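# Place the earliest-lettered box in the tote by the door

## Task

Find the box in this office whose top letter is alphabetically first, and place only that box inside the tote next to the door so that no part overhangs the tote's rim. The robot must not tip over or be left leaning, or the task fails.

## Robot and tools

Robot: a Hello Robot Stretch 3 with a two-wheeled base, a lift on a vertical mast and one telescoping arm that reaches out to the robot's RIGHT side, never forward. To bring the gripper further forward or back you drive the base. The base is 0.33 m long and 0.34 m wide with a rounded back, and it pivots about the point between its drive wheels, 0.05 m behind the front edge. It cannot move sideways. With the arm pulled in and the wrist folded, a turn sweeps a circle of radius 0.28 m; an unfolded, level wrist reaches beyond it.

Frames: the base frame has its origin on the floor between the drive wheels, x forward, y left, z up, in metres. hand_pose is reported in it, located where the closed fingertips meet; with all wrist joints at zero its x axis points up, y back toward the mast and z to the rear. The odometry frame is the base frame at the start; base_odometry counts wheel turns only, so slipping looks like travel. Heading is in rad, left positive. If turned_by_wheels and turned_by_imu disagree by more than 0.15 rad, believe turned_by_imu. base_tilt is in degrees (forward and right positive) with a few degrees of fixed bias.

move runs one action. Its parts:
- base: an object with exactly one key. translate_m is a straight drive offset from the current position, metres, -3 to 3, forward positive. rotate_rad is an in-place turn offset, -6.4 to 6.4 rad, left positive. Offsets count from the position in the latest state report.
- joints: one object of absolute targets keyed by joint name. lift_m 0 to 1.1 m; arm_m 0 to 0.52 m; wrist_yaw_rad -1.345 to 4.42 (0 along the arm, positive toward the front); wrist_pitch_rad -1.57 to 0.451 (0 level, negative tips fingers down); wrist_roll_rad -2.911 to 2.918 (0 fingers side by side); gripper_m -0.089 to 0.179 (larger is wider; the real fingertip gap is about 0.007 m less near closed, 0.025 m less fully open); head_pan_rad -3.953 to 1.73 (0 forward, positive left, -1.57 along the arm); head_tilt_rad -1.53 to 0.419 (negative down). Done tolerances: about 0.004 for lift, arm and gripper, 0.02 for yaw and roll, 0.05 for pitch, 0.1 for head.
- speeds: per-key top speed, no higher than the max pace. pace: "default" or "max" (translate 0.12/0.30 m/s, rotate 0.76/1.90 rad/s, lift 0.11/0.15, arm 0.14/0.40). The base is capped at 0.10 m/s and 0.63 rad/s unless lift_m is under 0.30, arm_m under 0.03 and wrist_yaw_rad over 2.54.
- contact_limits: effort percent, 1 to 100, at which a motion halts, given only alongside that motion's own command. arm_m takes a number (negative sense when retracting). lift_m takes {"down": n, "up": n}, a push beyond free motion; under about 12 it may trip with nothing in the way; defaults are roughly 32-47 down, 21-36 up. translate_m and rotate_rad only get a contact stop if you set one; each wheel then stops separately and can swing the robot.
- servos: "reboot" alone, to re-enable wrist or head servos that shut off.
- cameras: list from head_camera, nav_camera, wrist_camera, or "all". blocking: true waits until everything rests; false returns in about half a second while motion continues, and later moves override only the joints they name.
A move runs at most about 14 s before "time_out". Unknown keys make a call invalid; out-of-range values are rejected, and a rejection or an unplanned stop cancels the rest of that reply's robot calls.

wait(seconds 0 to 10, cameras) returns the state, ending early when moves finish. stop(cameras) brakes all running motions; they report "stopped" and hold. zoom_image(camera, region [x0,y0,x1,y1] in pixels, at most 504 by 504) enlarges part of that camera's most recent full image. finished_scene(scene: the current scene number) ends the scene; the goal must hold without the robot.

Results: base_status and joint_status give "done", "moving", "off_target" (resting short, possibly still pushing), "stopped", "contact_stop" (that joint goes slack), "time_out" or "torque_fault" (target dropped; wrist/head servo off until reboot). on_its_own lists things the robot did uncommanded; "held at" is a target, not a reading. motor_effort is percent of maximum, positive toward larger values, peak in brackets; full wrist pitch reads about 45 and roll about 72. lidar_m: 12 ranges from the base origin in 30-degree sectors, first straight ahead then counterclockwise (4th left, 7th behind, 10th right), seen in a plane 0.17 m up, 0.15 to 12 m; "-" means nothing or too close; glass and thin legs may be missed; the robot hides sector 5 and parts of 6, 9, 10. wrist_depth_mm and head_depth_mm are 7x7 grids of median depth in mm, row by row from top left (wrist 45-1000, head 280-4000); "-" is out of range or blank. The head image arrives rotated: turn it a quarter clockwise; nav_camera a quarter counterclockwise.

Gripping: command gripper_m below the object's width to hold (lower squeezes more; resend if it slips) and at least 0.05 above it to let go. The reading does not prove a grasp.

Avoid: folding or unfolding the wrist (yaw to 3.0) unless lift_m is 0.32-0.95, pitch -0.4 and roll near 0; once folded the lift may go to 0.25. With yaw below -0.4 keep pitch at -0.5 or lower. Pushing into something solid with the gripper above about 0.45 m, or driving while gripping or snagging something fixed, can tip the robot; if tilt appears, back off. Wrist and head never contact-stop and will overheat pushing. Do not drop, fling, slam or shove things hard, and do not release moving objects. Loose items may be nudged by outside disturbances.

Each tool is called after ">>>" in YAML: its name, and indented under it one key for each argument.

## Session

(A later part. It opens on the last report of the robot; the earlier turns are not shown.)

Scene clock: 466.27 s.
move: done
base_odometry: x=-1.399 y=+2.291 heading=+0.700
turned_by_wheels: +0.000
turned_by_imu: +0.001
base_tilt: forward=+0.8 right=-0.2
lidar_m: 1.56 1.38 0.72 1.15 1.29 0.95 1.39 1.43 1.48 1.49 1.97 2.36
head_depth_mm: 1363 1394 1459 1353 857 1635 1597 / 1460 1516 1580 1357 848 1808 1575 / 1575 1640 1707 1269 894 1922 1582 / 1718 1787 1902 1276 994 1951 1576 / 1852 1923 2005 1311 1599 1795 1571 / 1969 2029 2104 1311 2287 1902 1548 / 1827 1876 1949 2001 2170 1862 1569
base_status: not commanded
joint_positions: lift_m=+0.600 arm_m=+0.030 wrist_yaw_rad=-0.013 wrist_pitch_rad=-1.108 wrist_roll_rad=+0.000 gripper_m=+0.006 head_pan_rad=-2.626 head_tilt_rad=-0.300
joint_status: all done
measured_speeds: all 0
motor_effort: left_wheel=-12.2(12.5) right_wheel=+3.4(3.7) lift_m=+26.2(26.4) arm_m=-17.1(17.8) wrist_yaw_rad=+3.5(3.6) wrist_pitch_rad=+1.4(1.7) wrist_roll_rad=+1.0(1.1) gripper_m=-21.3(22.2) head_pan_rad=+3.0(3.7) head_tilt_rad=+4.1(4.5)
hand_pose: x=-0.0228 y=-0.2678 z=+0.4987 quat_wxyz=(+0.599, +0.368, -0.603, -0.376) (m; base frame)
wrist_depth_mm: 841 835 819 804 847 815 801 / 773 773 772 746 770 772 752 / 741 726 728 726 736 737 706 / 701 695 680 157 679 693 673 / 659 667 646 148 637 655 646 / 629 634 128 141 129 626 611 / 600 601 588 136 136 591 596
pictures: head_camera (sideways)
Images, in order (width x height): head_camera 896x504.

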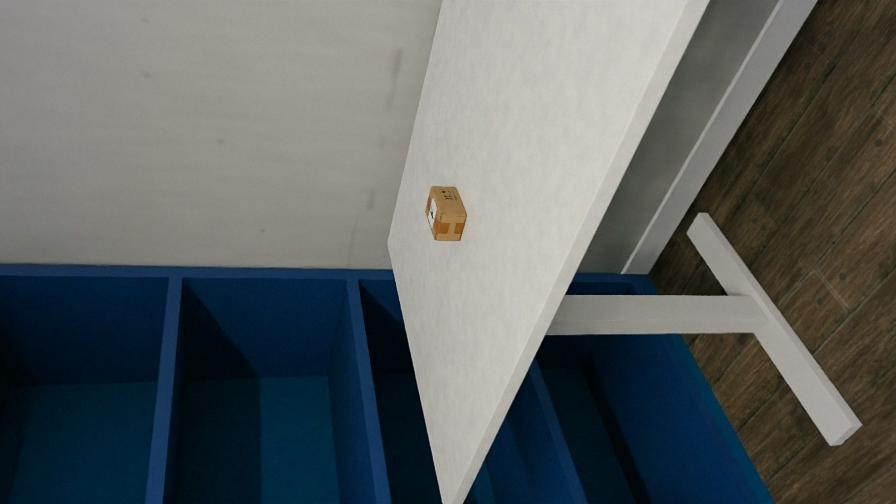

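>>> move:
  base: {"rotate_rad": 0.784}
  joints: {"head_pan_rad": -3.7, "head_tilt_rad": -0.48}
  cameras: []

>>> move:
  base: {"translate_m": -0.55}
  cameras: ["head_camera"]

Scene clock: 484.77 s.
move: done
base_odometry: x=-1.399 y=+2.291 heading=+1.484
turned_by_wheels: +0.783
turned_by_imu: +0.781
base_tilt: forward=+0.9 right=-0.1
lidar_m: 1.22 0.72 1.17 1.48 1.40 1.42 1.43 1.48 1.48 1.98 2.36 1.54
head_depth_mm: 1174 1254 1292 814 710 1638 1391 / 1227 1300 1321 808 1691 1645 1357 / 1271 1370 1306 849 1796 1637 1358 / 1333 1434 1294 844 1860 1629 1361 / 1391 1523 1303 882 1981 1638 1361 / 1485 1602 1210 924 2011 1626 1354 / 1566 1695 1212 977 1842 1620 1361
base_status: done
joint_positions: lift_m=+0.600 arm_m=+0.030 wrist_yaw_rad=-0.013 wrist_pitch_rad=-1.108 wrist_roll_rad=+0.000 gripper_m=+0.006 head_pan_rad=-3.710 head_tilt_rad=-0.479
joint_status: all done
measured_speeds: all 0
motor_effort: left_wheel=-10.9(14.9) right_wheel=+10.1(14.1) lift_m=+28.8(29.1) arm_m=-19.3(19.3) wrist_yaw_rad=+2.9(3.8) wrist_pitch_rad=+1.5(1.6) wrist_roll_rad=+0.8(1.0) gripper_m=-21.0(22.5) head_pan_rad=+3.6(4.8) head_tilt_rad=-2.3(4.5)
hand_pose: x=-0.0228 y=-0.2678 z=+0.4987 quat_wxyz=(+0.599, +0.368, -0.603, -0.376) (m; base frame)
wrist_depth_mm: 824 811 828 826 814 812 820 / 773 780 780 769 760 774 760 / 732 723 728 713 739 719 727 / 691 690 688 156 679 683 682 / 653 668 649 148 628 650 643 / 629 629 128 141 129 620 618 / 597 601 592 136 136 594 588
pictures: none
No camera images: "cameras" was empty.

Scene clock: 491.37 s.
move: done
base_odometry: x=-1.447 y=+1.743 heading=+1.483
turned_by_wheels: +0.000
turned_by_imu: +0.002
base_tilt: forward=+0.8 right=-0.1
lidar_m: 1.24 1.60 1.64 0.84 1.09 1.11 0.88 0.98 1.22 1.89 2.67 2.03
head_depth_mm: 913 973 1046 849 629 501 417 / 944 1022 1094 846 629 498 416 / 991 1070 1137 844 627 497 425 / 1036 1127 1200 799 624 496 446 / 1091 1196 1233 773 624 497 1293 / 1151 1257 1308 840 621 495 1296 / 1197 1283 1376 829 622 527 1317
base_status: done
joint_positions: lift_m=+0.600 arm_m=+0.030 wrist_yaw_rad=-0.013 wrist_pitch_rad=-1.108 wrist_roll_rad=+0.000 gripper_m=+0.006 head_pan_rad=-3.700 head_tilt_rad=-0.480
joint_status: not commanded
measured_speeds: all 0
motor_effort: left_wheel=-9.3(18.3) right_wheel=+0.5(6.4) lift_m=+30.8(31.3) arm_m=-23.1(23.9) wrist_yaw_rad=+3.4(3.9) wrist_pitch_rad=+1.3(1.6) wrist_roll_rad=+0.7(1.1) gripper_m=-21.3(22.5) head_pan_rad=+3.1(4.5) head_tilt_rad=-3.0(3.8)
hand_pose: x=-0.0228 y=-0.2678 z=+0.4987 quat_wxyz=(+0.599, +0.368, -0.603, -0.376) (m; base frame)
wrist_depth_mm: 830 828 812 811 818 809 - / 786 780 763 765 757 749 772 / 728 744 724 724 724 724 731 / 710 689 692 157 674 684 673 / 649 648 646 148 654 649 650 / 631 635 128 141 129 632 614 / 591 600 592 136 136 581 594
pictures: head_camera (sideways)
Images, in order (width x height): head_camera 896x504.

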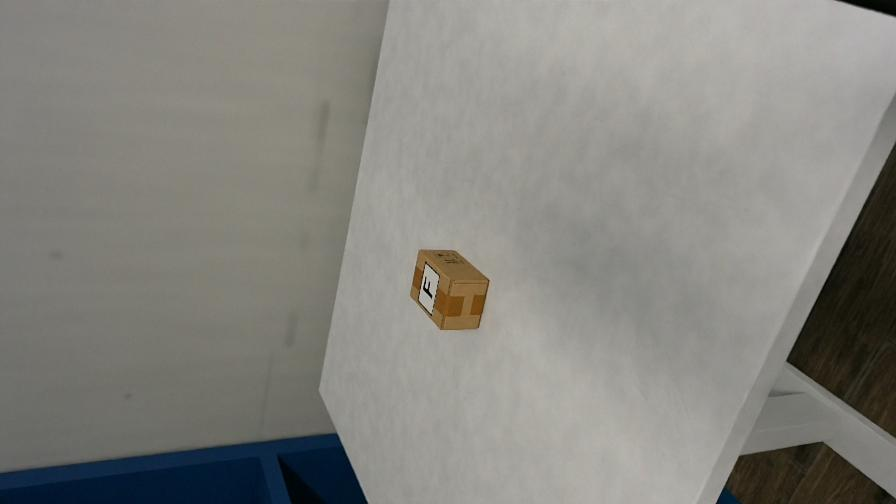

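>>> move:
  base: {"rotate_rad": -1.022}
  joints: {"lift_m": 0.5, "head_pan_rad": -0.6, "head_tilt_rad": -0.35}
  cameras: []

>>> move:
  base: {"translate_m": 1.28}
  cameras: ["nav_camera"]

>>> move:
  base: {"translate_m": 0.96}
  cameras: ["nav_camera"]

Scene clock: 504.33 s.
move: done
base_odometry: x=-1.447 y=+1.743 heading=+0.462
turned_by_wheels: -1.021
turned_by_imu: -1.017
base_tilt: forward=+0.8 right=-0.3
lidar_m: 2.66 2.03 1.24 1.60 1.60 0.84 1.09 0.94 0.89 0.98 1.21 1.94
head_depth_mm: 1570 1686 1405 1231 1297 1391 1431 / 1792 1879 1799 2001 1711 1762 1515 / 1780 1908 1988 2092 2147 1802 1503 / 1681 1823 1933 2033 2154 1867 1496 / 2600 2774 2911 3038 2445 1864 1493 / 2443 2587 2734 2939 2457 1852 1503 / 2341 2449 2605 2772 2444 1843 1492
base_status: done
joint_positions: lift_m=+0.500 arm_m=+0.030 wrist_yaw_rad=-0.013 wrist_pitch_rad=-1.108 wrist_roll_rad=+0.000 gripper_m=+0.006 head_pan_rad=-0.584 head_tilt_rad=-0.351
joint_status: all done
measured_speeds: translate_m=+0.000 rotate_rad=+0.000 lift_m=+0.000 arm_m=+0.000 wrist_yaw_rad=+0.000 wrist_pitch_rad=+0.000 wrist_roll_rad=+0.000 head_pan_rad=-0.024 head_tilt_rad=+0.000
motor_effort: left_wheel=+11.6(15.3) right_wheel=-10.4(14.8) lift_m=+24.6(27.5) arm_m=-22.2(23.9) wrist_yaw_rad=+2.8(3.7) wrist_pitch_rad=+1.4(1.7) wrist_roll_rad=+1.0(1.3) gripper_m=-21.7(22.2) head_pan_rad=-3.1(5.5) head_tilt_rad=+3.6(6.2)
hand_pose: x=-0.0228 y=-0.2678 z=+0.3987 quat_wxyz=(+0.599, +0.368, -0.603, -0.376) (m; base frame)
wrist_depth_mm: 697 705 692 696 706 692 690 / 658 652 660 664 647 641 647 / 631 624 617 613 626 616 613 / 588 589 593 156 581 582 588 / 566 562 553 148 541 556 552 / 531 546 128 141 129 523 531 / 514 513 504 136 137 512 504
pictures: none
No camera images: "cameras" was empty.

Scene clock: 518.23 s.
move: done
base_odometry: x=-0.301 y=+2.314 heading=+0.462
turned_by_wheels: +0.000
turned_by_imu: +0.000
base_tilt: forward=+1.0 right=-0.3
lidar_m: 1.40 1.44 1.26 1.65 1.69 2.00 2.06 1.66 1.02 1.37 1.01 1.47
head_depth_mm: 1744 1839 2037 2232 2359 1877 1515 / 1630 1725 1872 2018 2207 1869 1500 / 1516 1624 1745 1874 2026 1871 1516 / 1429 1518 1631 1747 1904 1869 1506 / 1352 1430 1516 1614 1753 1813 1499 / 1281 1348 1425 1520 1643 1729 1502 / 1213 1276 1342 1430 1509 1617 1484
base_status: done
joint_positions: lift_m=+0.500 arm_m=+0.030 wrist_yaw_rad=-0.013 wrist_pitch_rad=-1.108 wrist_roll_rad=+0.000 gripper_m=+0.006 head_pan_rad=-0.600 head_tilt_rad=-0.350
joint_status: not commanded
measured_speeds: all 0
motor_effort: left_wheel=+11.6(17.9) right_wheel=-1.5(6.8) lift_m=+30.3(31.3) arm_m=-13.6(22.8) wrist_yaw_rad=+2.7(3.7) wrist_pitch_rad=+1.2(1.7) wrist_roll_rad=+0.8(1.2) gripper_m=-21.0(22.9) head_pan_rad=-3.6(4.7) head_tilt_rad=+3.4(5.1)
hand_pose: x=-0.0228 y=-0.2678 z=+0.3987 quat_wxyz=(+0.599, +0.368, -0.603, -0.376) (m; base frame)
wrist_depth_mm: 723 709 709 699 688 693 692 / 658 655 661 661 662 662 649 / 630 621 616 615 618 605 613 / 590 587 588 156 579 580 580 / 558 572 550 148 542 557 553 / 543 537 128 141 129 531 530 / 515 506 507 136 137 504 510
pictures: nav_camera (sideways)
Images, in order (width x height): nav_camera 672x504.

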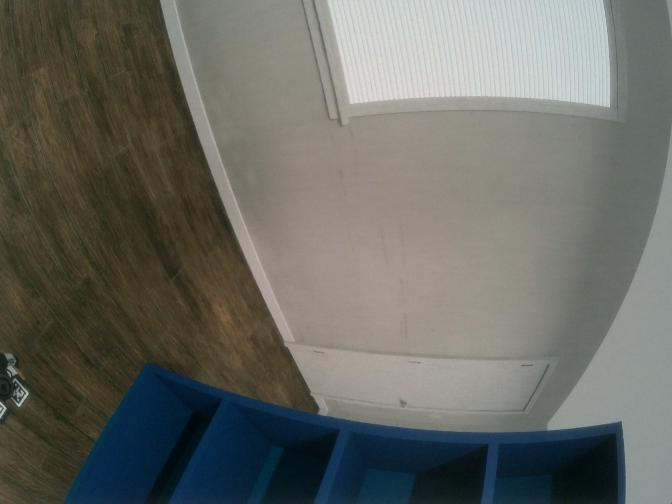

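Scene clock: 528.93 s.
move: done
base_odometry: x=+0.558 y=+2.742 heading=+0.463
turned_by_wheels: +0.000
turned_by_imu: +0.000
base_tilt: forward=+1.0 right=-0.2
lidar_m: 0.45 0.46 0.62 1.53 1.73 2.14 2.89 1.65 1.02 1.92 0.66 0.47
head_depth_mm: 522 562 612 669 736 818 919 / 486 520 562 609 665 735 816 / 455 486 521 563 609 667 735 / 429 456 486 520 562 612 667 / 401 424 451 481 506 546 573 / 367 390 413 442 473 508 530 / 359 378 399 423 449 480 505
base_status: done
joint_positions: lift_m=+0.500 arm_m=+0.030 wrist_yaw_rad=-0.013 wrist_pitch_rad=-1.108 wrist_roll_rad=+0.000 gripper_m=+0.006 head_pan_rad=-0.600 head_tilt_rad=-0.350
joint_status: not commanded
measured_speeds: all 0
motor_effort: left_wheel=+11.9(18.3) right_wheel=-1.6(7.2) lift_m=+29.3(30.4) arm_m=-7.0(13.8) wrist_yaw_rad=+3.3(3.9) wrist_pitch_rad=+1.0(1.6) wrist_roll_rad=+0.9(1.2) gripper_m=-21.3(22.9) head_pan_rad=-2.9(4.9) head_tilt_rad=+1.4(4.5)
hand_pose: x=-0.0228 y=-0.2678 z=+0.3987 quat_wxyz=(+0.599, +0.368, -0.603, -0.376) (m; base frame)
wrist_depth_mm: 553 689 699 700 681 687 684 / 547 667 654 670 660 643 651 / 609 620 626 620 620 615 611 / 598 592 601 156 575 588 583 / 556 558 547 148 544 558 553 / 537 538 128 141 129 532 536 / 508 513 510 136 138 497 502
pictures: nav_camera (sideways)
Images, in order (width x height): nav_camera 672x504.

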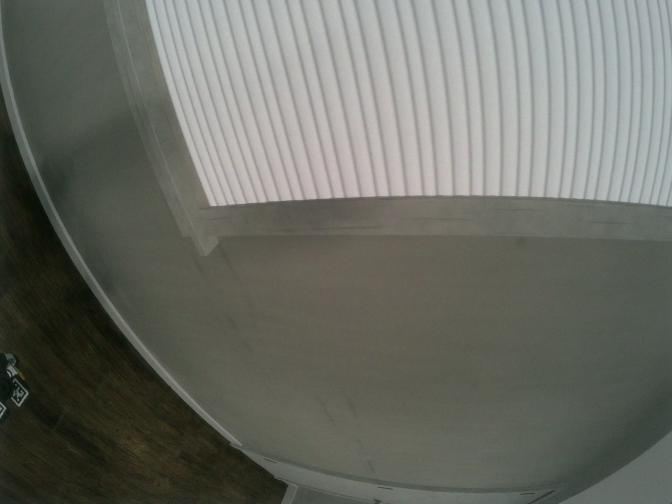

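>>> move:
  base: {"rotate_rad": -1.597}
  joints: {"head_pan_rad": -0.7, "head_tilt_rad": -0.35}
  cameras: []

>>> move:
  base: {"translate_m": 1.3}
  cameras: ["nav_camera"]

>>> move:
  base: {"translate_m": 0.8}
  cameras: ["nav_camera", "head_camera"]

Scene clock: 541.50 s.
move: done
base_odometry: x=+0.558 y=+2.742 heading=-1.134
turned_by_wheels: -1.596
turned_by_imu: -1.590
base_tilt: forward=+0.9 right=+0.0
lidar_m: 2.06 0.68 0.47 0.45 0.46 0.61 1.49 1.33 2.14 2.88 1.65 1.02
head_depth_mm: 1404 1466 1546 1662 1858 1887 1513 / 1507 1618 1630 1759 1806 1821 1514 / 1557 1695 1756 1926 1622 1764 1499 / 1430 1585 1610 1806 1470 1744 1469 / 1319 1466 1513 1649 1396 1625 1411 / 869 927 997 1084 1191 1325 1414 / 996 1092 1193 1324 1506 1734 1489
base_status: done
joint_positions: lift_m=+0.500 arm_m=+0.030 wrist_yaw_rad=-0.013 wrist_pitch_rad=-1.108 wrist_roll_rad=+0.000 gripper_m=+0.006 head_pan_rad=-0.703 head_tilt_rad=-0.350
joint_status: all done
measured_speeds: all 0
motor_effort: left_wheel=+11.9(16.3) right_wheel=-10.5(14.6) lift_m=+29.0(29.5) arm_m=-18.3(18.6) wrist_yaw_rad=+3.1(3.6) wrist_pitch_rad=+1.4(1.5) wrist_roll_rad=+0.9(1.1) gripper_m=-21.1(22.5) head_pan_rad=+0.5(4.4) head_tilt_rad=+2.4(3.9)
hand_pose: x=-0.0228 y=-0.2678 z=+0.3987 quat_wxyz=(+0.599, +0.368, -0.603, -0.376) (m; base frame)
wrist_depth_mm: 697 700 690 698 684 683 673 / 659 669 667 653 659 645 644 / 630 624 624 620 619 611 618 / 583 600 585 156 581 581 588 / 563 567 549 148 552 557 554 / 533 539 129 141 129 524 523 / 509 517 509 136 137 508 507
pictures: none
No camera images: "cameras" was empty.

Scene clock: 555.60 s.
move: done
base_odometry: x=+1.108 y=+1.564 heading=-1.133
turned_by_wheels: +0.000
turned_by_imu: -0.001
base_tilt: forward=+1.0 right=-0.1
lidar_m: 1.78 0.74 0.54 0.52 0.53 0.70 1.69 3.03 0.47 0.44 2.68 1.88
head_depth_mm: 2556 2769 3037 3264 2558 1898 1512 / 2365 2549 2739 2953 2508 1875 1511 / 2165 2309 2474 2677 2492 1873 1502 / 1998 2152 2311 2446 2451 1853 1513 / 1867 1960 2100 2226 2328 1856 1494 / 1716 1831 1924 2053 2171 1839 1486 / 1615 1708 1809 1928 2038 1853 1489
base_status: done
joint_positions: lift_m=+0.500 arm_m=+0.030 wrist_yaw_rad=-0.013 wrist_pitch_rad=-1.108 wrist_roll_rad=+0.000 gripper_m=+0.006 head_pan_rad=-0.700 head_tilt_rad=-0.350
joint_status: not commanded
measured_speeds: all 0
motor_effort: left_wheel=+13.4(18.2) right_wheel=-3.2(8.6) lift_m=+27.6(29.2) arm_m=-18.8(23.7) wrist_yaw_rad=+3.1(3.8) wrist_pitch_rad=+1.2(1.7) wrist_roll_rad=+0.8(1.2) gripper_m=-21.4(22.8) head_pan_rad=+2.4(4.3) head_tilt_rad=+1.4(2.7)
hand_pose: x=-0.0228 y=-0.2678 z=+0.3987 quat_wxyz=(+0.599, +0.368, -0.603, -0.376) (m; base frame)
wrist_depth_mm: 706 696 245 253 260 267 271 / 667 662 320 316 323 332 342 / 618 616 595 411 428 444 613 / 585 600 584 156 572 591 584 / 574 558 542 148 549 549 545 / 534 530 128 141 129 531 530 / 512 511 505 136 137 502 500
pictures: nav_camera (sideways)
Images, in order (width x height): nav_camera 672x504.

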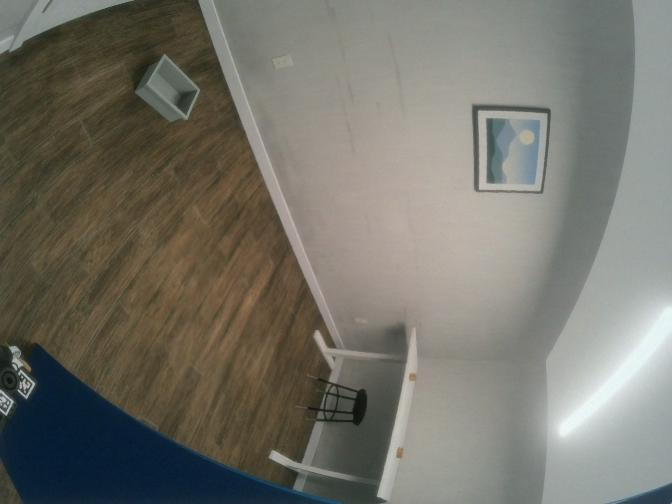

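Scene clock: 564.70 s.
move: done
base_odometry: x=+1.447 y=+0.840 heading=-1.133
turned_by_wheels: +0.000
turned_by_imu: +0.000
base_tilt: forward=+0.9 right=+0.0
lidar_m: 0.99 0.80 0.57 0.54 0.55 0.75 1.82 0.84 0.99 2.39 1.49 1.05
head_depth_mm: 1404 1541 1666 1834 2064 1889 1520 / 1289 1391 1505 1631 1791 1840 1500 / 1153 1264 1363 1457 1615 1701 1509 / 1068 1159 1244 1329 1437 1570 1503 / 987 1075 1141 1217 1308 1411 1447 / 927 1003 1060 1128 1198 1289 1387 / 892 937 985 1044 1112 1186 1259
base_status: done
joint_positions: lift_m=+0.500 arm_m=+0.030 wrist_yaw_rad=-0.013 wrist_pitch_rad=-1.108 wrist_roll_rad=+0.000 gripper_m=+0.006 head_pan_rad=-0.700 head_tilt_rad=-0.350
joint_status: not commanded
measured_speeds: all 0
motor_effort: left_wheel=+6.2(17.6) right_wheel=+4.3(9.7) lift_m=+27.2(28.2) arm_m=-15.4(18.8) wrist_yaw_rad=+3.6(3.8) wrist_pitch_rad=+1.1(1.6) wrist_roll_rad=+0.8(1.2) gripper_m=-20.8(22.5) head_pan_rad=+4.1(4.5) head_tilt_rad=-1.6(2.2)
hand_pose: x=-0.0228 y=-0.2678 z=+0.3987 quat_wxyz=(+0.599, +0.368, -0.603, -0.376) (m; base frame)
wrist_depth_mm: 715 696 697 702 705 680 695 / 658 658 667 656 648 647 646 / 623 628 637 616 621 621 622 / 592 589 594 156 579 587 575 / 568 558 547 148 550 548 563 / 531 545 128 141 129 533 534 / 509 516 498 136 138 500 501
pictures: head_camera (sideways), nav_camera (sideways)
Images, in order (width x height): head_camera 896x504, nav_camera 672x504.

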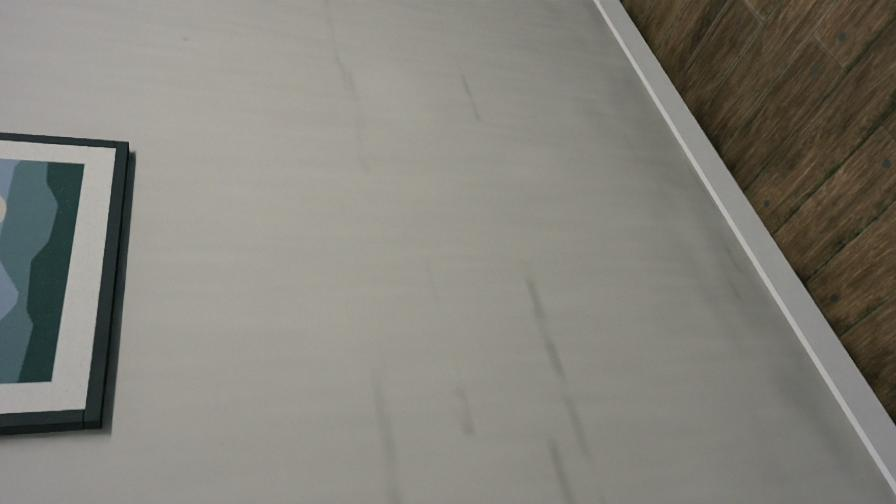

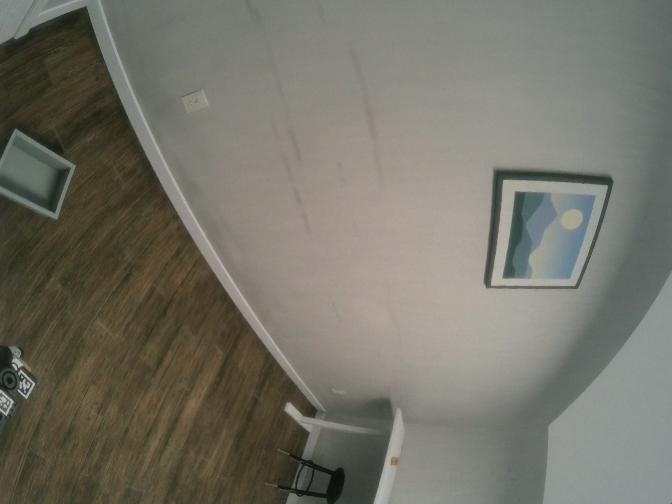

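>>> move:
  base: {"rotate_rad": 1.569}
  joints: {"head_pan_rad": -1.57, "head_tilt_rad": -0.9}
  cameras: ["head_camera", "wrist_camera"]

Scene clock: 575.07 s.
move: done
base_odometry: x=+1.447 y=+0.840 heading=+0.435
turned_by_wheels: +1.568
turned_by_imu: +1.564
base_tilt: forward=+0.9 right=-0.1
lidar_m: 0.54 0.55 0.74 1.72 0.88 0.98 2.28 1.52 1.05 0.99 0.80 0.57
head_depth_mm: 910 1057 1260 1513 1421 1255 1119 / 911 1053 1269 1534 1414 1258 497 / 909 1056 1256 1520 1409 1173 541 / 908 1059 1256 1526 1412 1239 1069 / 912 1054 1266 1519 1410 1242 1134 / 909 1058 1264 1533 1415 1260 1137 / 911 1056 1256 1522 1401 1257 1140
base_status: done
joint_positions: lift_m=+0.500 arm_m=+0.030 wrist_yaw_rad=-0.013 wrist_pitch_rad=-1.108 wrist_roll_rad=+0.000 gripper_m=+0.006 head_pan_rad=-1.573 head_tilt_rad=-0.904
joint_status: all done
measured_speeds: all 0
motor_effort: left_wheel=-10.3(14.2) right_wheel=+11.7(15.5) lift_m=+26.7(27.4) arm_m=-23.2(23.8) wrist_yaw_rad=+3.2(3.9) wrist_pitch_rad=+1.4(1.7) wrist_roll_rad=+1.0(1.1) gripper_m=-21.5(23.2) head_pan_rad=+2.2(5.3) head_tilt_rad=+1.2(7.2)
hand_pose: x=-0.0228 y=-0.2678 z=+0.3987 quat_wxyz=(+0.599, +0.368, -0.603, -0.376) (m; base frame)
wrist_depth_mm: 707 707 704 690 686 696 701 / 658 671 654 647 646 642 644 / 632 636 635 580 623 619 619 / 600 589 466 156 583 597 574 / 567 564 152 148 537 559 551 / 535 530 128 141 129 524 523 / 514 525 502 136 137 504 510
pictures: head_camera (sideways), wrist_camera
Images, in order (width x height): head_camera 896x504, wrist_camera 644x364.

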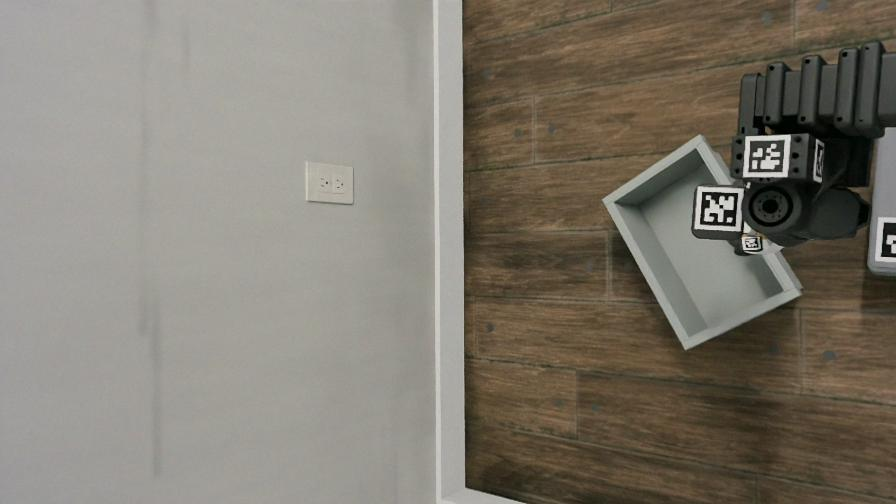

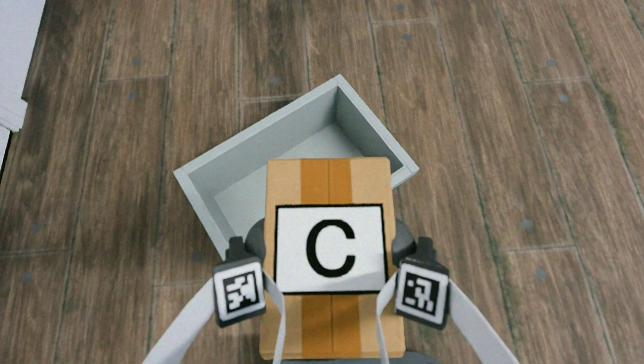

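>>> move:
  base: {"translate_m": -1.3}
  joints: {"head_pan_rad": -3.2, "head_tilt_rad": -0.22}
  cameras: ["head_camera"]

Scene clock: 605.90 s.
move: done
base_odometry: x=+0.268 y=+0.292 heading=+0.435
turned_by_wheels: +0.000
turned_by_imu: +0.005
base_tilt: forward=+1.1 right=-0.2
lidar_m: 1.82 0.99 0.69 0.65 0.66 0.86 1.33 1.40 1.15 1.08 1.11 1.44
head_depth_mm: 1729 1693 1677 1589 1657 1659 1625 / 1742 1806 1878 1644 1982 1993 1681 / 1720 1790 1875 1602 2035 2126 1694 / 1711 1797 1858 1541 2032 2126 1725 / 1700 1756 1838 1575 2020 2075 1712 / 1700 1751 1847 1543 1965 1971 1646 / 1677 1749 1827 1537 1953 1777 1638
base_status: done
joint_positions: lift_m=+0.500 arm_m=+0.030 wrist_yaw_rad=-0.013 wrist_pitch_rad=-1.108 wrist_roll_rad=+0.000 gripper_m=+0.006 head_pan_rad=-3.200 head_tilt_rad=-0.220
joint_status: all done
measured_speeds: all 0
motor_effort: left_wheel=-10.0(17.6) right_wheel=+1.3(8.3) lift_m=+25.5(26.7) arm_m=-15.2(21.8) wrist_yaw_rad=+3.2(4.1) wrist_pitch_rad=+1.3(1.7) wrist_roll_rad=+0.5(1.1) gripper_m=-21.2(22.7) head_pan_rad=+2.5(4.8) head_tilt_rad=-1.6(5.1)
hand_pose: x=-0.0228 y=-0.2678 z=+0.3987 quat_wxyz=(+0.599, +0.368, -0.603, -0.376) (m; base frame)
wrist_depth_mm: 713 697 705 699 703 683 696 / 663 659 654 658 647 647 645 / 615 620 626 625 611 612 617 / 598 599 591 156 580 580 586 / 566 559 552 148 547 558 548 / 536 538 128 141 128 527 524 / 515 514 507 136 137 506 501
pictures: head_camera (sideways)
Images, in order (width x height): head_camera 896x504.

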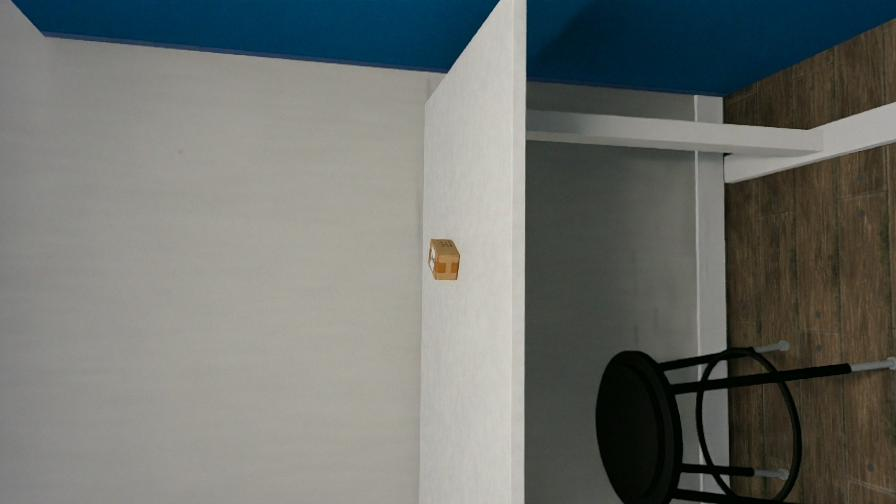

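>>> zoom_image:
  camera: "head_camera"
  region: [415, 230, 475, 290]

>>> move:
  base: {"translate_m": -0.5}
  joints: {"head_tilt_rad": -0.3}
  cameras: ["head_camera"]

Scaled by 8.400 from the camera's 896x504 image, which has a finer 1280x720 frame.

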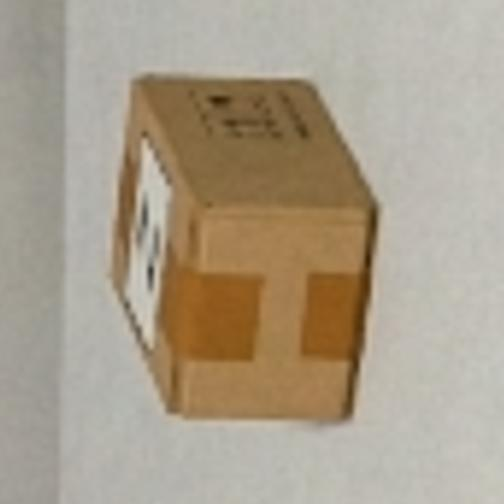

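Scene clock: 614.10 s.
move: done
base_odometry: x=-0.186 y=+0.082 heading=+0.434
turned_by_wheels: +0.000
turned_by_imu: +0.002
base_tilt: forward=+1.0 right=-0.1
lidar_m: 2.31 0.94 0.65 0.61 0.63 0.82 0.84 0.84 1.18 1.12 1.14 1.49
head_depth_mm: 1260 1318 1404 1202 753 1519 1527 / 1256 1310 1402 1187 751 1625 1252 / 1245 1312 1385 1183 750 1670 1571 / 1234 1304 1382 1043 742 1643 1578 / 1224 1295 1368 1160 739 1638 1586 / 1233 1286 1359 1157 735 1580 1518 / 1211 1274 1350 1144 732 1128 1428
base_status: done
joint_positions: lift_m=+0.500 arm_m=+0.030 wrist_yaw_rad=-0.013 wrist_pitch_rad=-1.108 wrist_roll_rad=+0.000 gripper_m=+0.006 head_pan_rad=-3.200 head_tilt_rad=-0.301
joint_status: all done
measured_speeds: all 0
motor_effort: left_wheel=-13.0(17.3) right_wheel=+4.3(7.2) lift_m=+24.5(25.6) arm_m=-11.1(14.5) wrist_yaw_rad=+2.9(3.9) wrist_pitch_rad=+1.4(1.7) wrist_roll_rad=+0.8(1.1) gripper_m=-21.2(22.7) head_pan_rad=+2.9(4.1) head_tilt_rad=+1.0(2.8)
hand_pose: x=-0.0228 y=-0.2678 z=+0.3987 quat_wxyz=(+0.599, +0.368, -0.603, -0.376) (m; base frame)
wrist_depth_mm: 702 701 696 715 690 704 691 / 669 666 659 660 648 641 656 / 621 622 629 622 616 612 623 / 594 592 596 156 584 594 591 / 562 560 544 148 545 552 550 / 534 537 128 141 129 530 530 / 515 517 503 136 138 507 500
pictures: head_camera (sideways)
Images, in order (width x height): head_camera 896x504.

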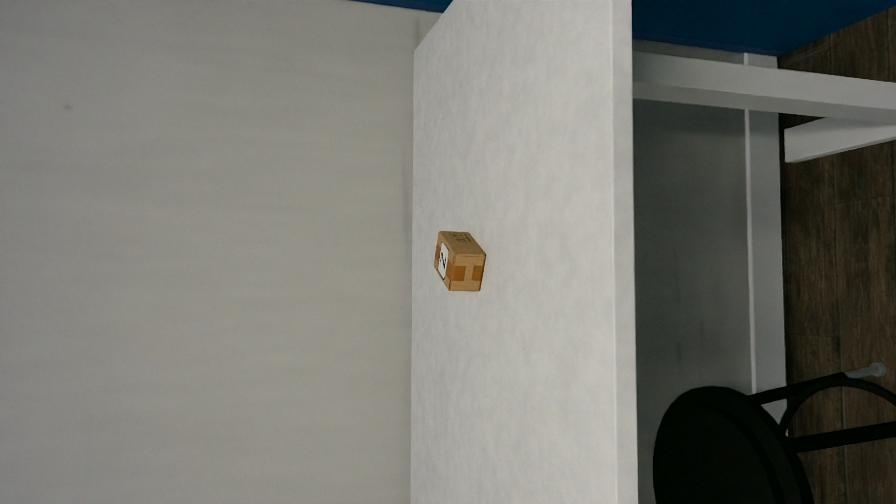

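>>> zoom_image:
  camera: "head_camera"
  region: [425, 225, 495, 295]

Scaled by 7.200 from the camera's 896x504 image, which has a finer 1280x720 frame.

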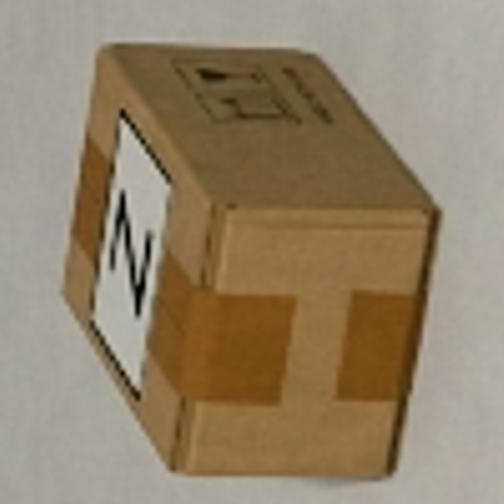

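>>> move:
  base: {"translate_m": 1.3}
  joints: {"head_pan_rad": -1.57, "head_tilt_rad": -0.9}
  cameras: []

>>> move:
  base: {"translate_m": 0.294}
  cameras: []

>>> move:
  base: {"rotate_rad": 0.526}
  joints: {"arm_m": 0.2}
  cameras: ["head_camera", "wrist_camera"]

Scene clock: 647.23 s.
move: done
base_odometry: x=+0.994 y=+0.629 heading=+0.434
turned_by_wheels: +0.000
turned_by_imu: +0.000
base_tilt: forward=+0.9 right=-0.1
lidar_m: 1.03 1.07 1.40 0.70 0.72 0.93 2.12 1.58 1.09 1.03 1.05 1.10
head_depth_mm: 941 1088 1297 1546 1418 1257 1113 / 945 1090 1296 1541 1416 1251 497 / 943 1094 1292 1532 1422 1257 539 / 940 1093 1302 1543 1410 1253 1104 / 945 1095 1297 1546 1418 1257 1131 / 944 1090 1310 1532 1425 1259 1144 / 942 1096 1307 1533 1421 1222 1134
base_status: done
joint_positions: lift_m=+0.500 arm_m=+0.030 wrist_yaw_rad=-0.013 wrist_pitch_rad=-1.108 wrist_roll_rad=+0.000 gripper_m=+0.006 head_pan_rad=-1.570 head_tilt_rad=-0.900
joint_status: all done
measured_speeds: all 0
motor_effort: left_wheel=+6.8(12.7) right_wheel=+3.4(13.5) lift_m=+23.4(24.8) arm_m=-2.9(10.1) wrist_yaw_rad=+3.2(3.8) wrist_pitch_rad=+1.3(1.7) wrist_roll_rad=+0.8(1.2) gripper_m=-21.7(22.5) head_pan_rad=-3.4(5.3) head_tilt_rad=+1.3(6.6)
hand_pose: x=-0.0228 y=-0.2678 z=+0.3987 quat_wxyz=(+0.599, +0.368, -0.603, -0.376) (m; base frame)
wrist_depth_mm: 699 702 686 700 690 694 690 / 660 674 658 664 654 655 654 / 609 629 625 615 622 614 608 / - 596 586 156 584 585 581 / 555 568 547 149 547 550 563 / 541 537 128 141 129 526 523 / 509 517 504 136 137 506 505
pictures: none
No camera images: "cameras" was empty.

Scene clock: 651.30 s.
move: done
base_odometry: x=+1.260 y=+0.753 heading=+0.434
turned_by_wheels: +0.000
turned_by_imu: +0.000
base_tilt: forward=+0.9 right=-0.2
lidar_m: 0.74 0.75 1.01 1.07 0.79 0.96 2.25 1.55 1.07 1.01 1.03 0.79
head_depth_mm: 922 1070 1276 1520 1426 1255 1115 / 926 1071 1275 1528 1415 1252 496 / 918 1066 1277 1524 1421 1259 540 / 923 1066 1278 1518 1417 1240 1103 / 918 1065 1274 1521 1411 1259 1126 / 921 1070 1279 1512 1414 1238 1113 / 923 1073 1272 1529 1419 1238 1136
base_status: done
joint_positions: lift_m=+0.500 arm_m=+0.030 wrist_yaw_rad=-0.013 wrist_pitch_rad=-1.108 wrist_roll_rad=+0.000 gripper_m=+0.006 head_pan_rad=-1.570 head_tilt_rad=-0.900
joint_status: not commanded
measured_speeds: all 0
motor_effort: left_wheel=+6.6(13.7) right_wheel=+4.9(8.6) lift_m=+23.3(23.8) arm_m=-1.3(3.5) wrist_yaw_rad=+3.0(3.7) wrist_pitch_rad=+1.3(1.6) wrist_roll_rad=+0.8(1.2) gripper_m=-21.1(22.4) head_pan_rad=-2.3(4.2) head_tilt_rad=+1.0(1.4)
hand_pose: x=-0.0228 y=-0.2678 z=+0.3987 quat_wxyz=(+0.599, +0.368, -0.603, -0.376) (m; base frame)
wrist_depth_mm: 709 709 702 683 698 694 697 / 663 659 661 670 656 649 647 / 625 633 627 622 618 612 606 / 580 - - 156 580 580 584 / 558 - 149 148 553 552 559 / 541 531 128 141 129 535 527 / 508 519 507 136 137 508 504
pictures: none
No camera images: "cameras" was empty.

Scene clock: 653.80 s.
move: done
base_odometry: x=+1.260 y=+0.753 heading=+0.960
turned_by_wheels: +0.525
turned_by_imu: +0.524
base_tilt: forward=+0.8 right=-0.2
lidar_m: 0.75 1.01 1.10 0.75 0.96 2.22 1.56 1.07 1.01 1.03 0.79 0.74
head_depth_mm: 915 1037 1197 1412 1423 1262 1114 / 966 1095 1284 1513 632 562 503 / 1012 1166 1372 1588 638 1198 1127 / 1065 1244 1474 1617 1422 1247 1123 / 1126 1302 1534 1628 1405 1265 1133 / 1055 1174 1317 1496 1417 1261 1132 / 929 994 1101 1247 1375 1257 1135
base_status: done
joint_positions: lift_m=+0.500 arm_m=+0.200 wrist_yaw_rad=-0.013 wrist_pitch_rad=-1.108 wrist_roll_rad=+0.000 gripper_m=+0.006 head_pan_rad=-1.570 head_tilt_rad=-0.900
joint_status: all done
measured_speeds: all 0
motor_effort: left_wheel=-10.5(15.5) right_wheel=+9.7(15.6) lift_m=+22.8(23.4) arm_m=+24.3(26.3) wrist_yaw_rad=+3.2(3.9) wrist_pitch_rad=+1.4(1.7) wrist_roll_rad=+0.8(1.1) gripper_m=-22.6(22.6) head_pan_rad=-2.7(3.8) head_tilt_rad=+0.3(1.4)
hand_pose: x=-0.0228 y=-0.4377 z=+0.3986 quat_wxyz=(+0.599, +0.368, -0.603, -0.376) (m; base frame)
wrist_depth_mm: 557 695 692 686 685 - - / 564 662 651 664 651 640 658 / 602 619 620 625 618 614 602 / 591 594 591 156 571 571 578 / 570 560 446 148 152 550 554 / 536 534 128 141 129 530 524 / 511 507 501 136 497 508 501
pictures: head_camera (sideways), wrist_camera
Images, in order (width x height): head_camera 896x504, wrist_camera 644x364.

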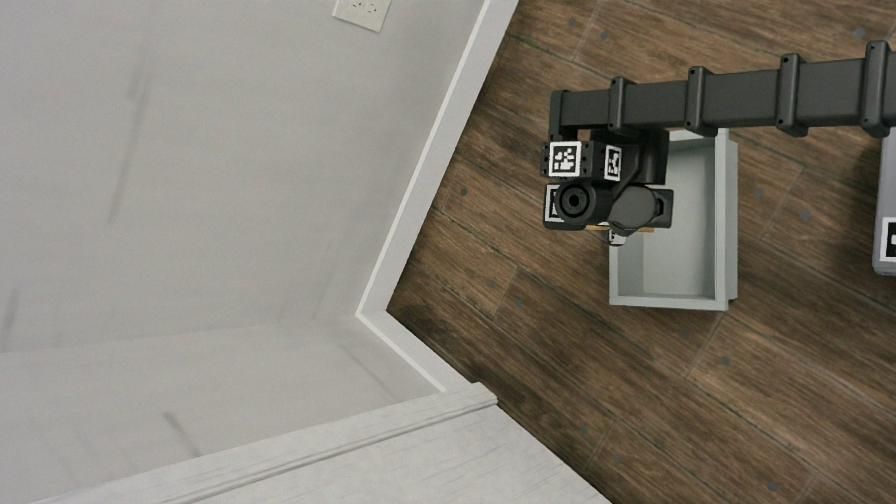

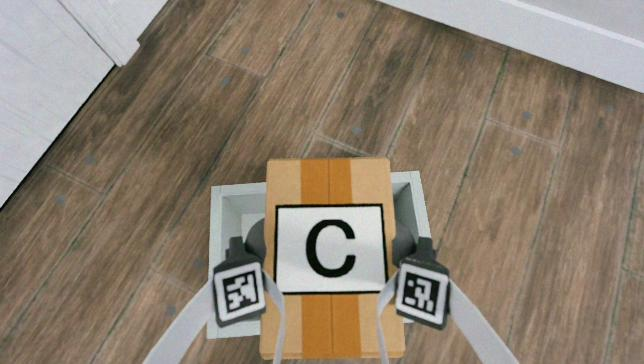

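>>> move:
  joints: {"arm_m": 0.257}
  cameras: []

>>> move:
  joints: {"lift_m": 0.22}
  contact_limits: {"lift_m": {"down": 18}}
  cameras: ["wrist_camera"]

>>> move:
  joints: {"lift_m": 0.128}
  speeds: {"lift_m": 0.04}
  contact_limits: {"lift_m": {"down": 14}}
  cameras: ["wrist_camera"]

Scene clock: 676.37 s.
move: done
base_odometry: x=+1.260 y=+0.753 heading=+0.960
turned_by_wheels: +0.000
turned_by_imu: +0.001
base_tilt: forward=+1.0 right=-0.1
lidar_m: 0.75 1.01 1.10 0.75 0.96 2.21 1.56 1.07 1.01 1.03 0.79 0.74
head_depth_mm: 914 1040 1201 1417 1403 1263 1119 / 958 1094 1278 1507 647 557 504 / 1012 1162 1366 1567 678 1259 1132 / 1067 1234 1481 1612 1390 1253 1134 / 1130 1302 1540 1612 1418 1259 1132 / 1050 1175 1307 1474 1417 1256 1135 / 934 997 1102 1261 1375 1253 1139
base_status: not commanded
joint_positions: lift_m=+0.500 arm_m=+0.257 wrist_yaw_rad=-0.013 wrist_pitch_rad=-1.108 wrist_roll_rad=+0.000 gripper_m=+0.006 head_pan_rad=-1.570 head_tilt_rad=-0.900
joint_status: all done
measured_speeds: all 0
motor_effort: left_wheel=-10.5(10.8) right_wheel=+9.2(9.8) lift_m=+22.3(23.2) arm_m=+24.3(26.4) wrist_yaw_rad=+2.7(3.5) wrist_pitch_rad=+1.4(1.7) wrist_roll_rad=+0.7(1.1) gripper_m=-21.7(22.3) head_pan_rad=-3.0(3.7) head_tilt_rad=-0.6(2.0)
hand_pose: x=-0.0228 y=-0.4947 z=+0.3986 quat_wxyz=(+0.599, +0.368, -0.603, -0.376) (m; base frame)
wrist_depth_mm: 506 705 688 698 676 - - / 561 656 664 657 653 651 - / 546 618 632 623 608 613 602 / 598 585 589 156 572 586 588 / 565 565 443 148 157 553 551 / 533 538 128 141 129 525 527 / 505 509 405 136 137 501 502
pictures: none
No camera images: "cameras" was empty.

Scene clock: 679.73 s.
move: done
base_odometry: x=+1.260 y=+0.753 heading=+0.960
turned_by_wheels: +0.000
turned_by_imu: +0.001
base_tilt: forward=+1.0 right=-0.2
lidar_m: 0.75 1.01 1.10 0.75 0.96 2.22 1.56 1.07 1.01 1.03 0.79 0.74
head_depth_mm: 917 1041 1196 1411 1413 1259 1136 / 959 1101 1272 1527 1410 1241 1115 / 1015 1166 1370 1571 1417 921 1121 / 1067 1238 1476 1622 1425 1221 1138 / 1131 1303 1530 1614 1411 1260 1135 / 1053 1164 1309 1476 1415 1267 1140 / 932 1000 1104 1245 1375 1261 1139
base_status: not commanded
joint_positions: lift_m=+0.220 arm_m=+0.257 wrist_yaw_rad=-0.013 wrist_pitch_rad=-1.108 wrist_roll_rad=+0.000 gripper_m=+0.006 head_pan_rad=-1.570 head_tilt_rad=-0.900
joint_status: all done
measured_speeds: all 0
motor_effort: left_wheel=-10.4(10.7) right_wheel=+9.1(10.0) lift_m=+22.0(23.4) arm_m=+20.4(24.4) wrist_yaw_rad=+3.1(3.8) wrist_pitch_rad=+1.5(1.8) wrist_roll_rad=+0.8(1.2) gripper_m=-21.6(22.4) head_pan_rad=-2.5(3.8) head_tilt_rad=-1.8(2.4)
contact_limits: lift_m down 18 (down: maximum 72; up: maximum 65)
hand_pose: x=-0.0228 y=-0.4947 z=+0.1186 quat_wxyz=(+0.599, +0.368, -0.603, -0.376) (m; base frame)
wrist_depth_mm: 362 360 360 354 354 354 358 / 341 340 339 336 335 337 333 / 327 323 197 202 203 196 315 / - 221 231 156 238 - 299 / - - 148 148 148 - 282 / - - 129 141 128 - 270 / - - - 135 134 - -
pictures: wrist_camera
Images, in order (width x height): wrist_camera 644x364.

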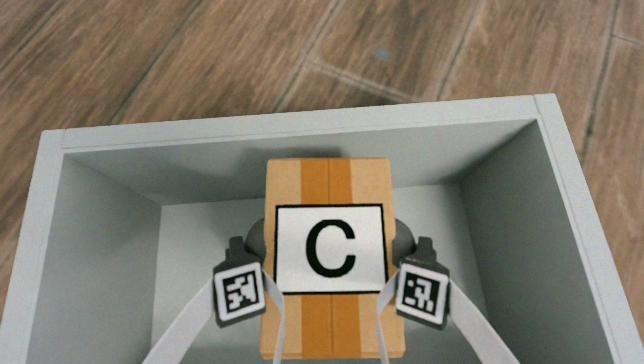

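Scene clock: 682.53 s.
move: contact_stop
base_odometry: x=+1.260 y=+0.753 heading=+0.960
turned_by_wheels: +0.000
turned_by_imu: +0.000
base_tilt: forward=+1.0 right=-0.1
lidar_m: 0.75 1.01 1.10 0.75 0.95 2.22 1.56 1.07 1.01 1.03 0.79 0.74
head_depth_mm: 913 1036 1199 1411 1422 1262 1133 / 961 1093 1266 1509 1410 1241 1118 / 1012 1165 1366 1565 1410 955 1108 / 1072 1238 1480 1615 1411 1216 1134 / 1132 1296 1527 1632 1420 1259 1134 / 1060 1168 1324 1484 1423 1261 1140 / 938 1002 1108 1243 1369 1266 1133
base_status: not commanded
joint_positions: lift_m=+0.130 arm_m=+0.257 wrist_yaw_rad=-0.013 wrist_pitch_rad=-1.087 wrist_roll_rad=+0.000 gripper_m=+0.006 head_pan_rad=-1.570 head_tilt_rad=-0.900
joint_status: lift_m contact_stop (moved -0.090 of -0.092)
measured_speeds: translate_m=+0.000 rotate_rad=+0.000 lift_m=+0.002 arm_m=+0.000 wrist_yaw_rad=+0.000 wrist_pitch_rad=+0.000 wrist_roll_rad=+0.000 head_pan_rad=+0.000 head_tilt_rad=+0.000
on_its_own: lift_m is slack since a contact_stop
motor_effort: left_wheel=-9.5(10.7) right_wheel=+8.1(10.0) lift_m=+23.5(23.5) arm_m=+17.0(20.2) wrist_yaw_rad=+3.1(3.7) wrist_pitch_rad=-2.7(3.1) wrist_roll_rad=+1.0(1.1) gripper_m=-21.0(22.6) head_pan_rad=-1.2(3.5) head_tilt_rad=-2.1(3.1)
contact_limits: lift_m down 14 (down: maximum 72; up: maximum 65)
hand_pose: x=-0.0229 y=-0.4998 z=+0.0303 quat_wxyz=(+0.603, +0.362, -0.607, -0.370) (m; base frame)
wrist_depth_mm: 105 105 106 107 112 112 116 / 120 122 127 131 135 140 139 / 150 158 163 169 178 182 - / - 196 199 155 156 - - / - 197 151 147 151 194 - / - 189 130 140 128 186 - / - 180 177 134 175 175 -
pictures: wrist_camera
Images, in order (width x height): wrist_camera 644x364.

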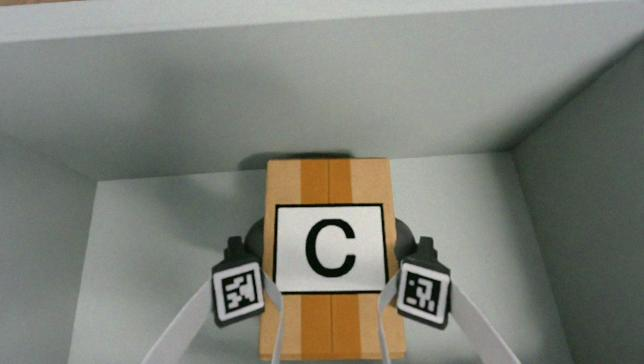

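>>> move:
  joints: {"gripper_m": 0.13}
  cameras: []

>>> move:
  joints: {"lift_m": 0.36}
  speeds: {"lift_m": 0.08}
  cameras: ["wrist_camera"]

Scene clock: 687.57 s.
move: done
base_odometry: x=+1.260 y=+0.753 heading=+0.960
turned_by_wheels: +0.000
turned_by_imu: +0.001
base_tilt: forward=+1.0 right=+0.0
lidar_m: 0.75 1.01 1.10 0.75 0.96 2.22 1.55 1.07 1.01 1.03 0.79 0.74
head_depth_mm: 914 1036 1196 1418 1416 1259 1133 / 958 1102 1281 1505 1411 1232 1119 / 1019 1164 1375 1573 1425 964 1103 / 1062 1240 1469 1626 1404 1217 1131 / 1134 1308 1523 1609 1417 1256 1126 / 1052 1173 1311 1483 1418 1252 1136 / 934 996 1103 1244 1369 1262 1137
base_status: not commanded
joint_positions: lift_m=+0.130 arm_m=+0.257 wrist_yaw_rad=-0.013 wrist_pitch_rad=-1.103 wrist_roll_rad=+0.000 gripper_m=+0.130 head_pan_rad=-1.570 head_tilt_rad=-0.900
joint_status: all done
measured_speeds: all 0
on_its_own: lift_m is slack since a contact_stop
motor_effort: left_wheel=-9.7(9.8) right_wheel=+7.7(8.3) lift_m=+25.7(25.7) arm_m=+11.3(13.6) wrist_yaw_rad=+2.8(3.4) wrist_pitch_rad=+0.3(2.6) wrist_roll_rad=+0.8(1.2) gripper_m=+0.5(91.3) head_pan_rad=-2.3(2.8) head_tilt_rad=-2.5(3.6)
contact_limits: lift_m down 14 (down: maximum 72; up: maximum 65)
hand_pose: x=-0.0228 y=-0.4959 z=+0.0291 quat_wxyz=(+0.600, +0.367, -0.604, -0.375) (m; base frame)
wrist_depth_mm: - 107 107 113 116 113 119 / 125 127 131 137 146 147 143 / 158 166 171 168 177 191 - / - 200 - 153 152 - - / - 195 192 145 192 190 - / - 125 182 138 181 124 - / - 174 176 133 175 172 95
pictures: none
No camera images: "cameras" was empty.

Scene clock: 691.13 s.
move: done
base_odometry: x=+1.260 y=+0.753 heading=+0.960
turned_by_wheels: +0.000
turned_by_imu: +0.001
base_tilt: forward=+1.1 right=-0.3
lidar_m: 0.75 1.01 1.10 0.75 0.96 2.22 1.55 1.07 1.01 1.03 0.79 0.74
head_depth_mm: 914 1033 1201 1431 1418 1264 1135 / 965 1103 1283 1529 1419 1199 638 / 1014 1165 1372 1566 806 1216 1131 / 1071 1238 1480 1615 1403 1242 1134 / 1130 1310 1532 1619 1422 1267 1132 / 1057 1173 1314 1472 1411 1267 1135 / 933 1000 1106 1245 1365 1259 1146
base_status: not commanded
joint_positions: lift_m=+0.360 arm_m=+0.257 wrist_yaw_rad=-0.013 wrist_pitch_rad=-1.104 wrist_roll_rad=+0.000 gripper_m=+0.130 head_pan_rad=-1.570 head_tilt_rad=-0.900
joint_status: all done
measured_speeds: all 0
motor_effort: left_wheel=-9.5(9.8) right_wheel=+8.0(8.5) lift_m=+30.5(32.3) arm_m=+6.9(11.3) wrist_yaw_rad=+2.7(3.4) wrist_pitch_rad=+0.5(1.0) wrist_roll_rad=+0.8(1.1) gripper_m=+0.7(1.2) head_pan_rad=-1.3(3.1) head_tilt_rad=-3.8(4.2)
hand_pose: x=-0.0228 y=-0.4957 z=+0.2590 quat_wxyz=(+0.600, +0.367, -0.604, -0.375) (m; base frame)
wrist_depth_mm: 492 530 540 526 527 536 518 / 497 505 503 502 498 492 492 / 477 470 467 464 469 466 463 / 453 448 452 452 449 444 439 / 428 423 341 365 - 414 421 / 404 124 - 351 - 123 399 / - 124 - - - 127 381
pictures: wrist_camera
Images, in order (width x height): wrist_camera 644x364.

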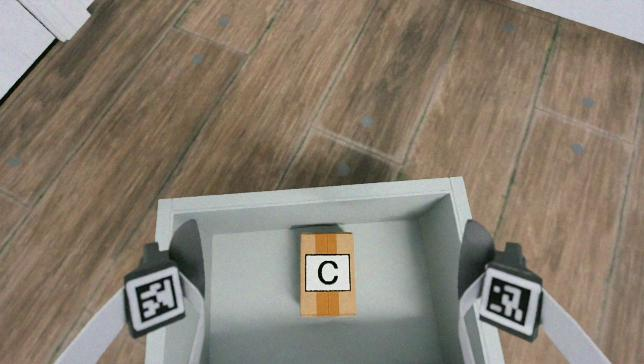

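>>> finished_scene:
  scene: 2

The scene is finished: the task was done.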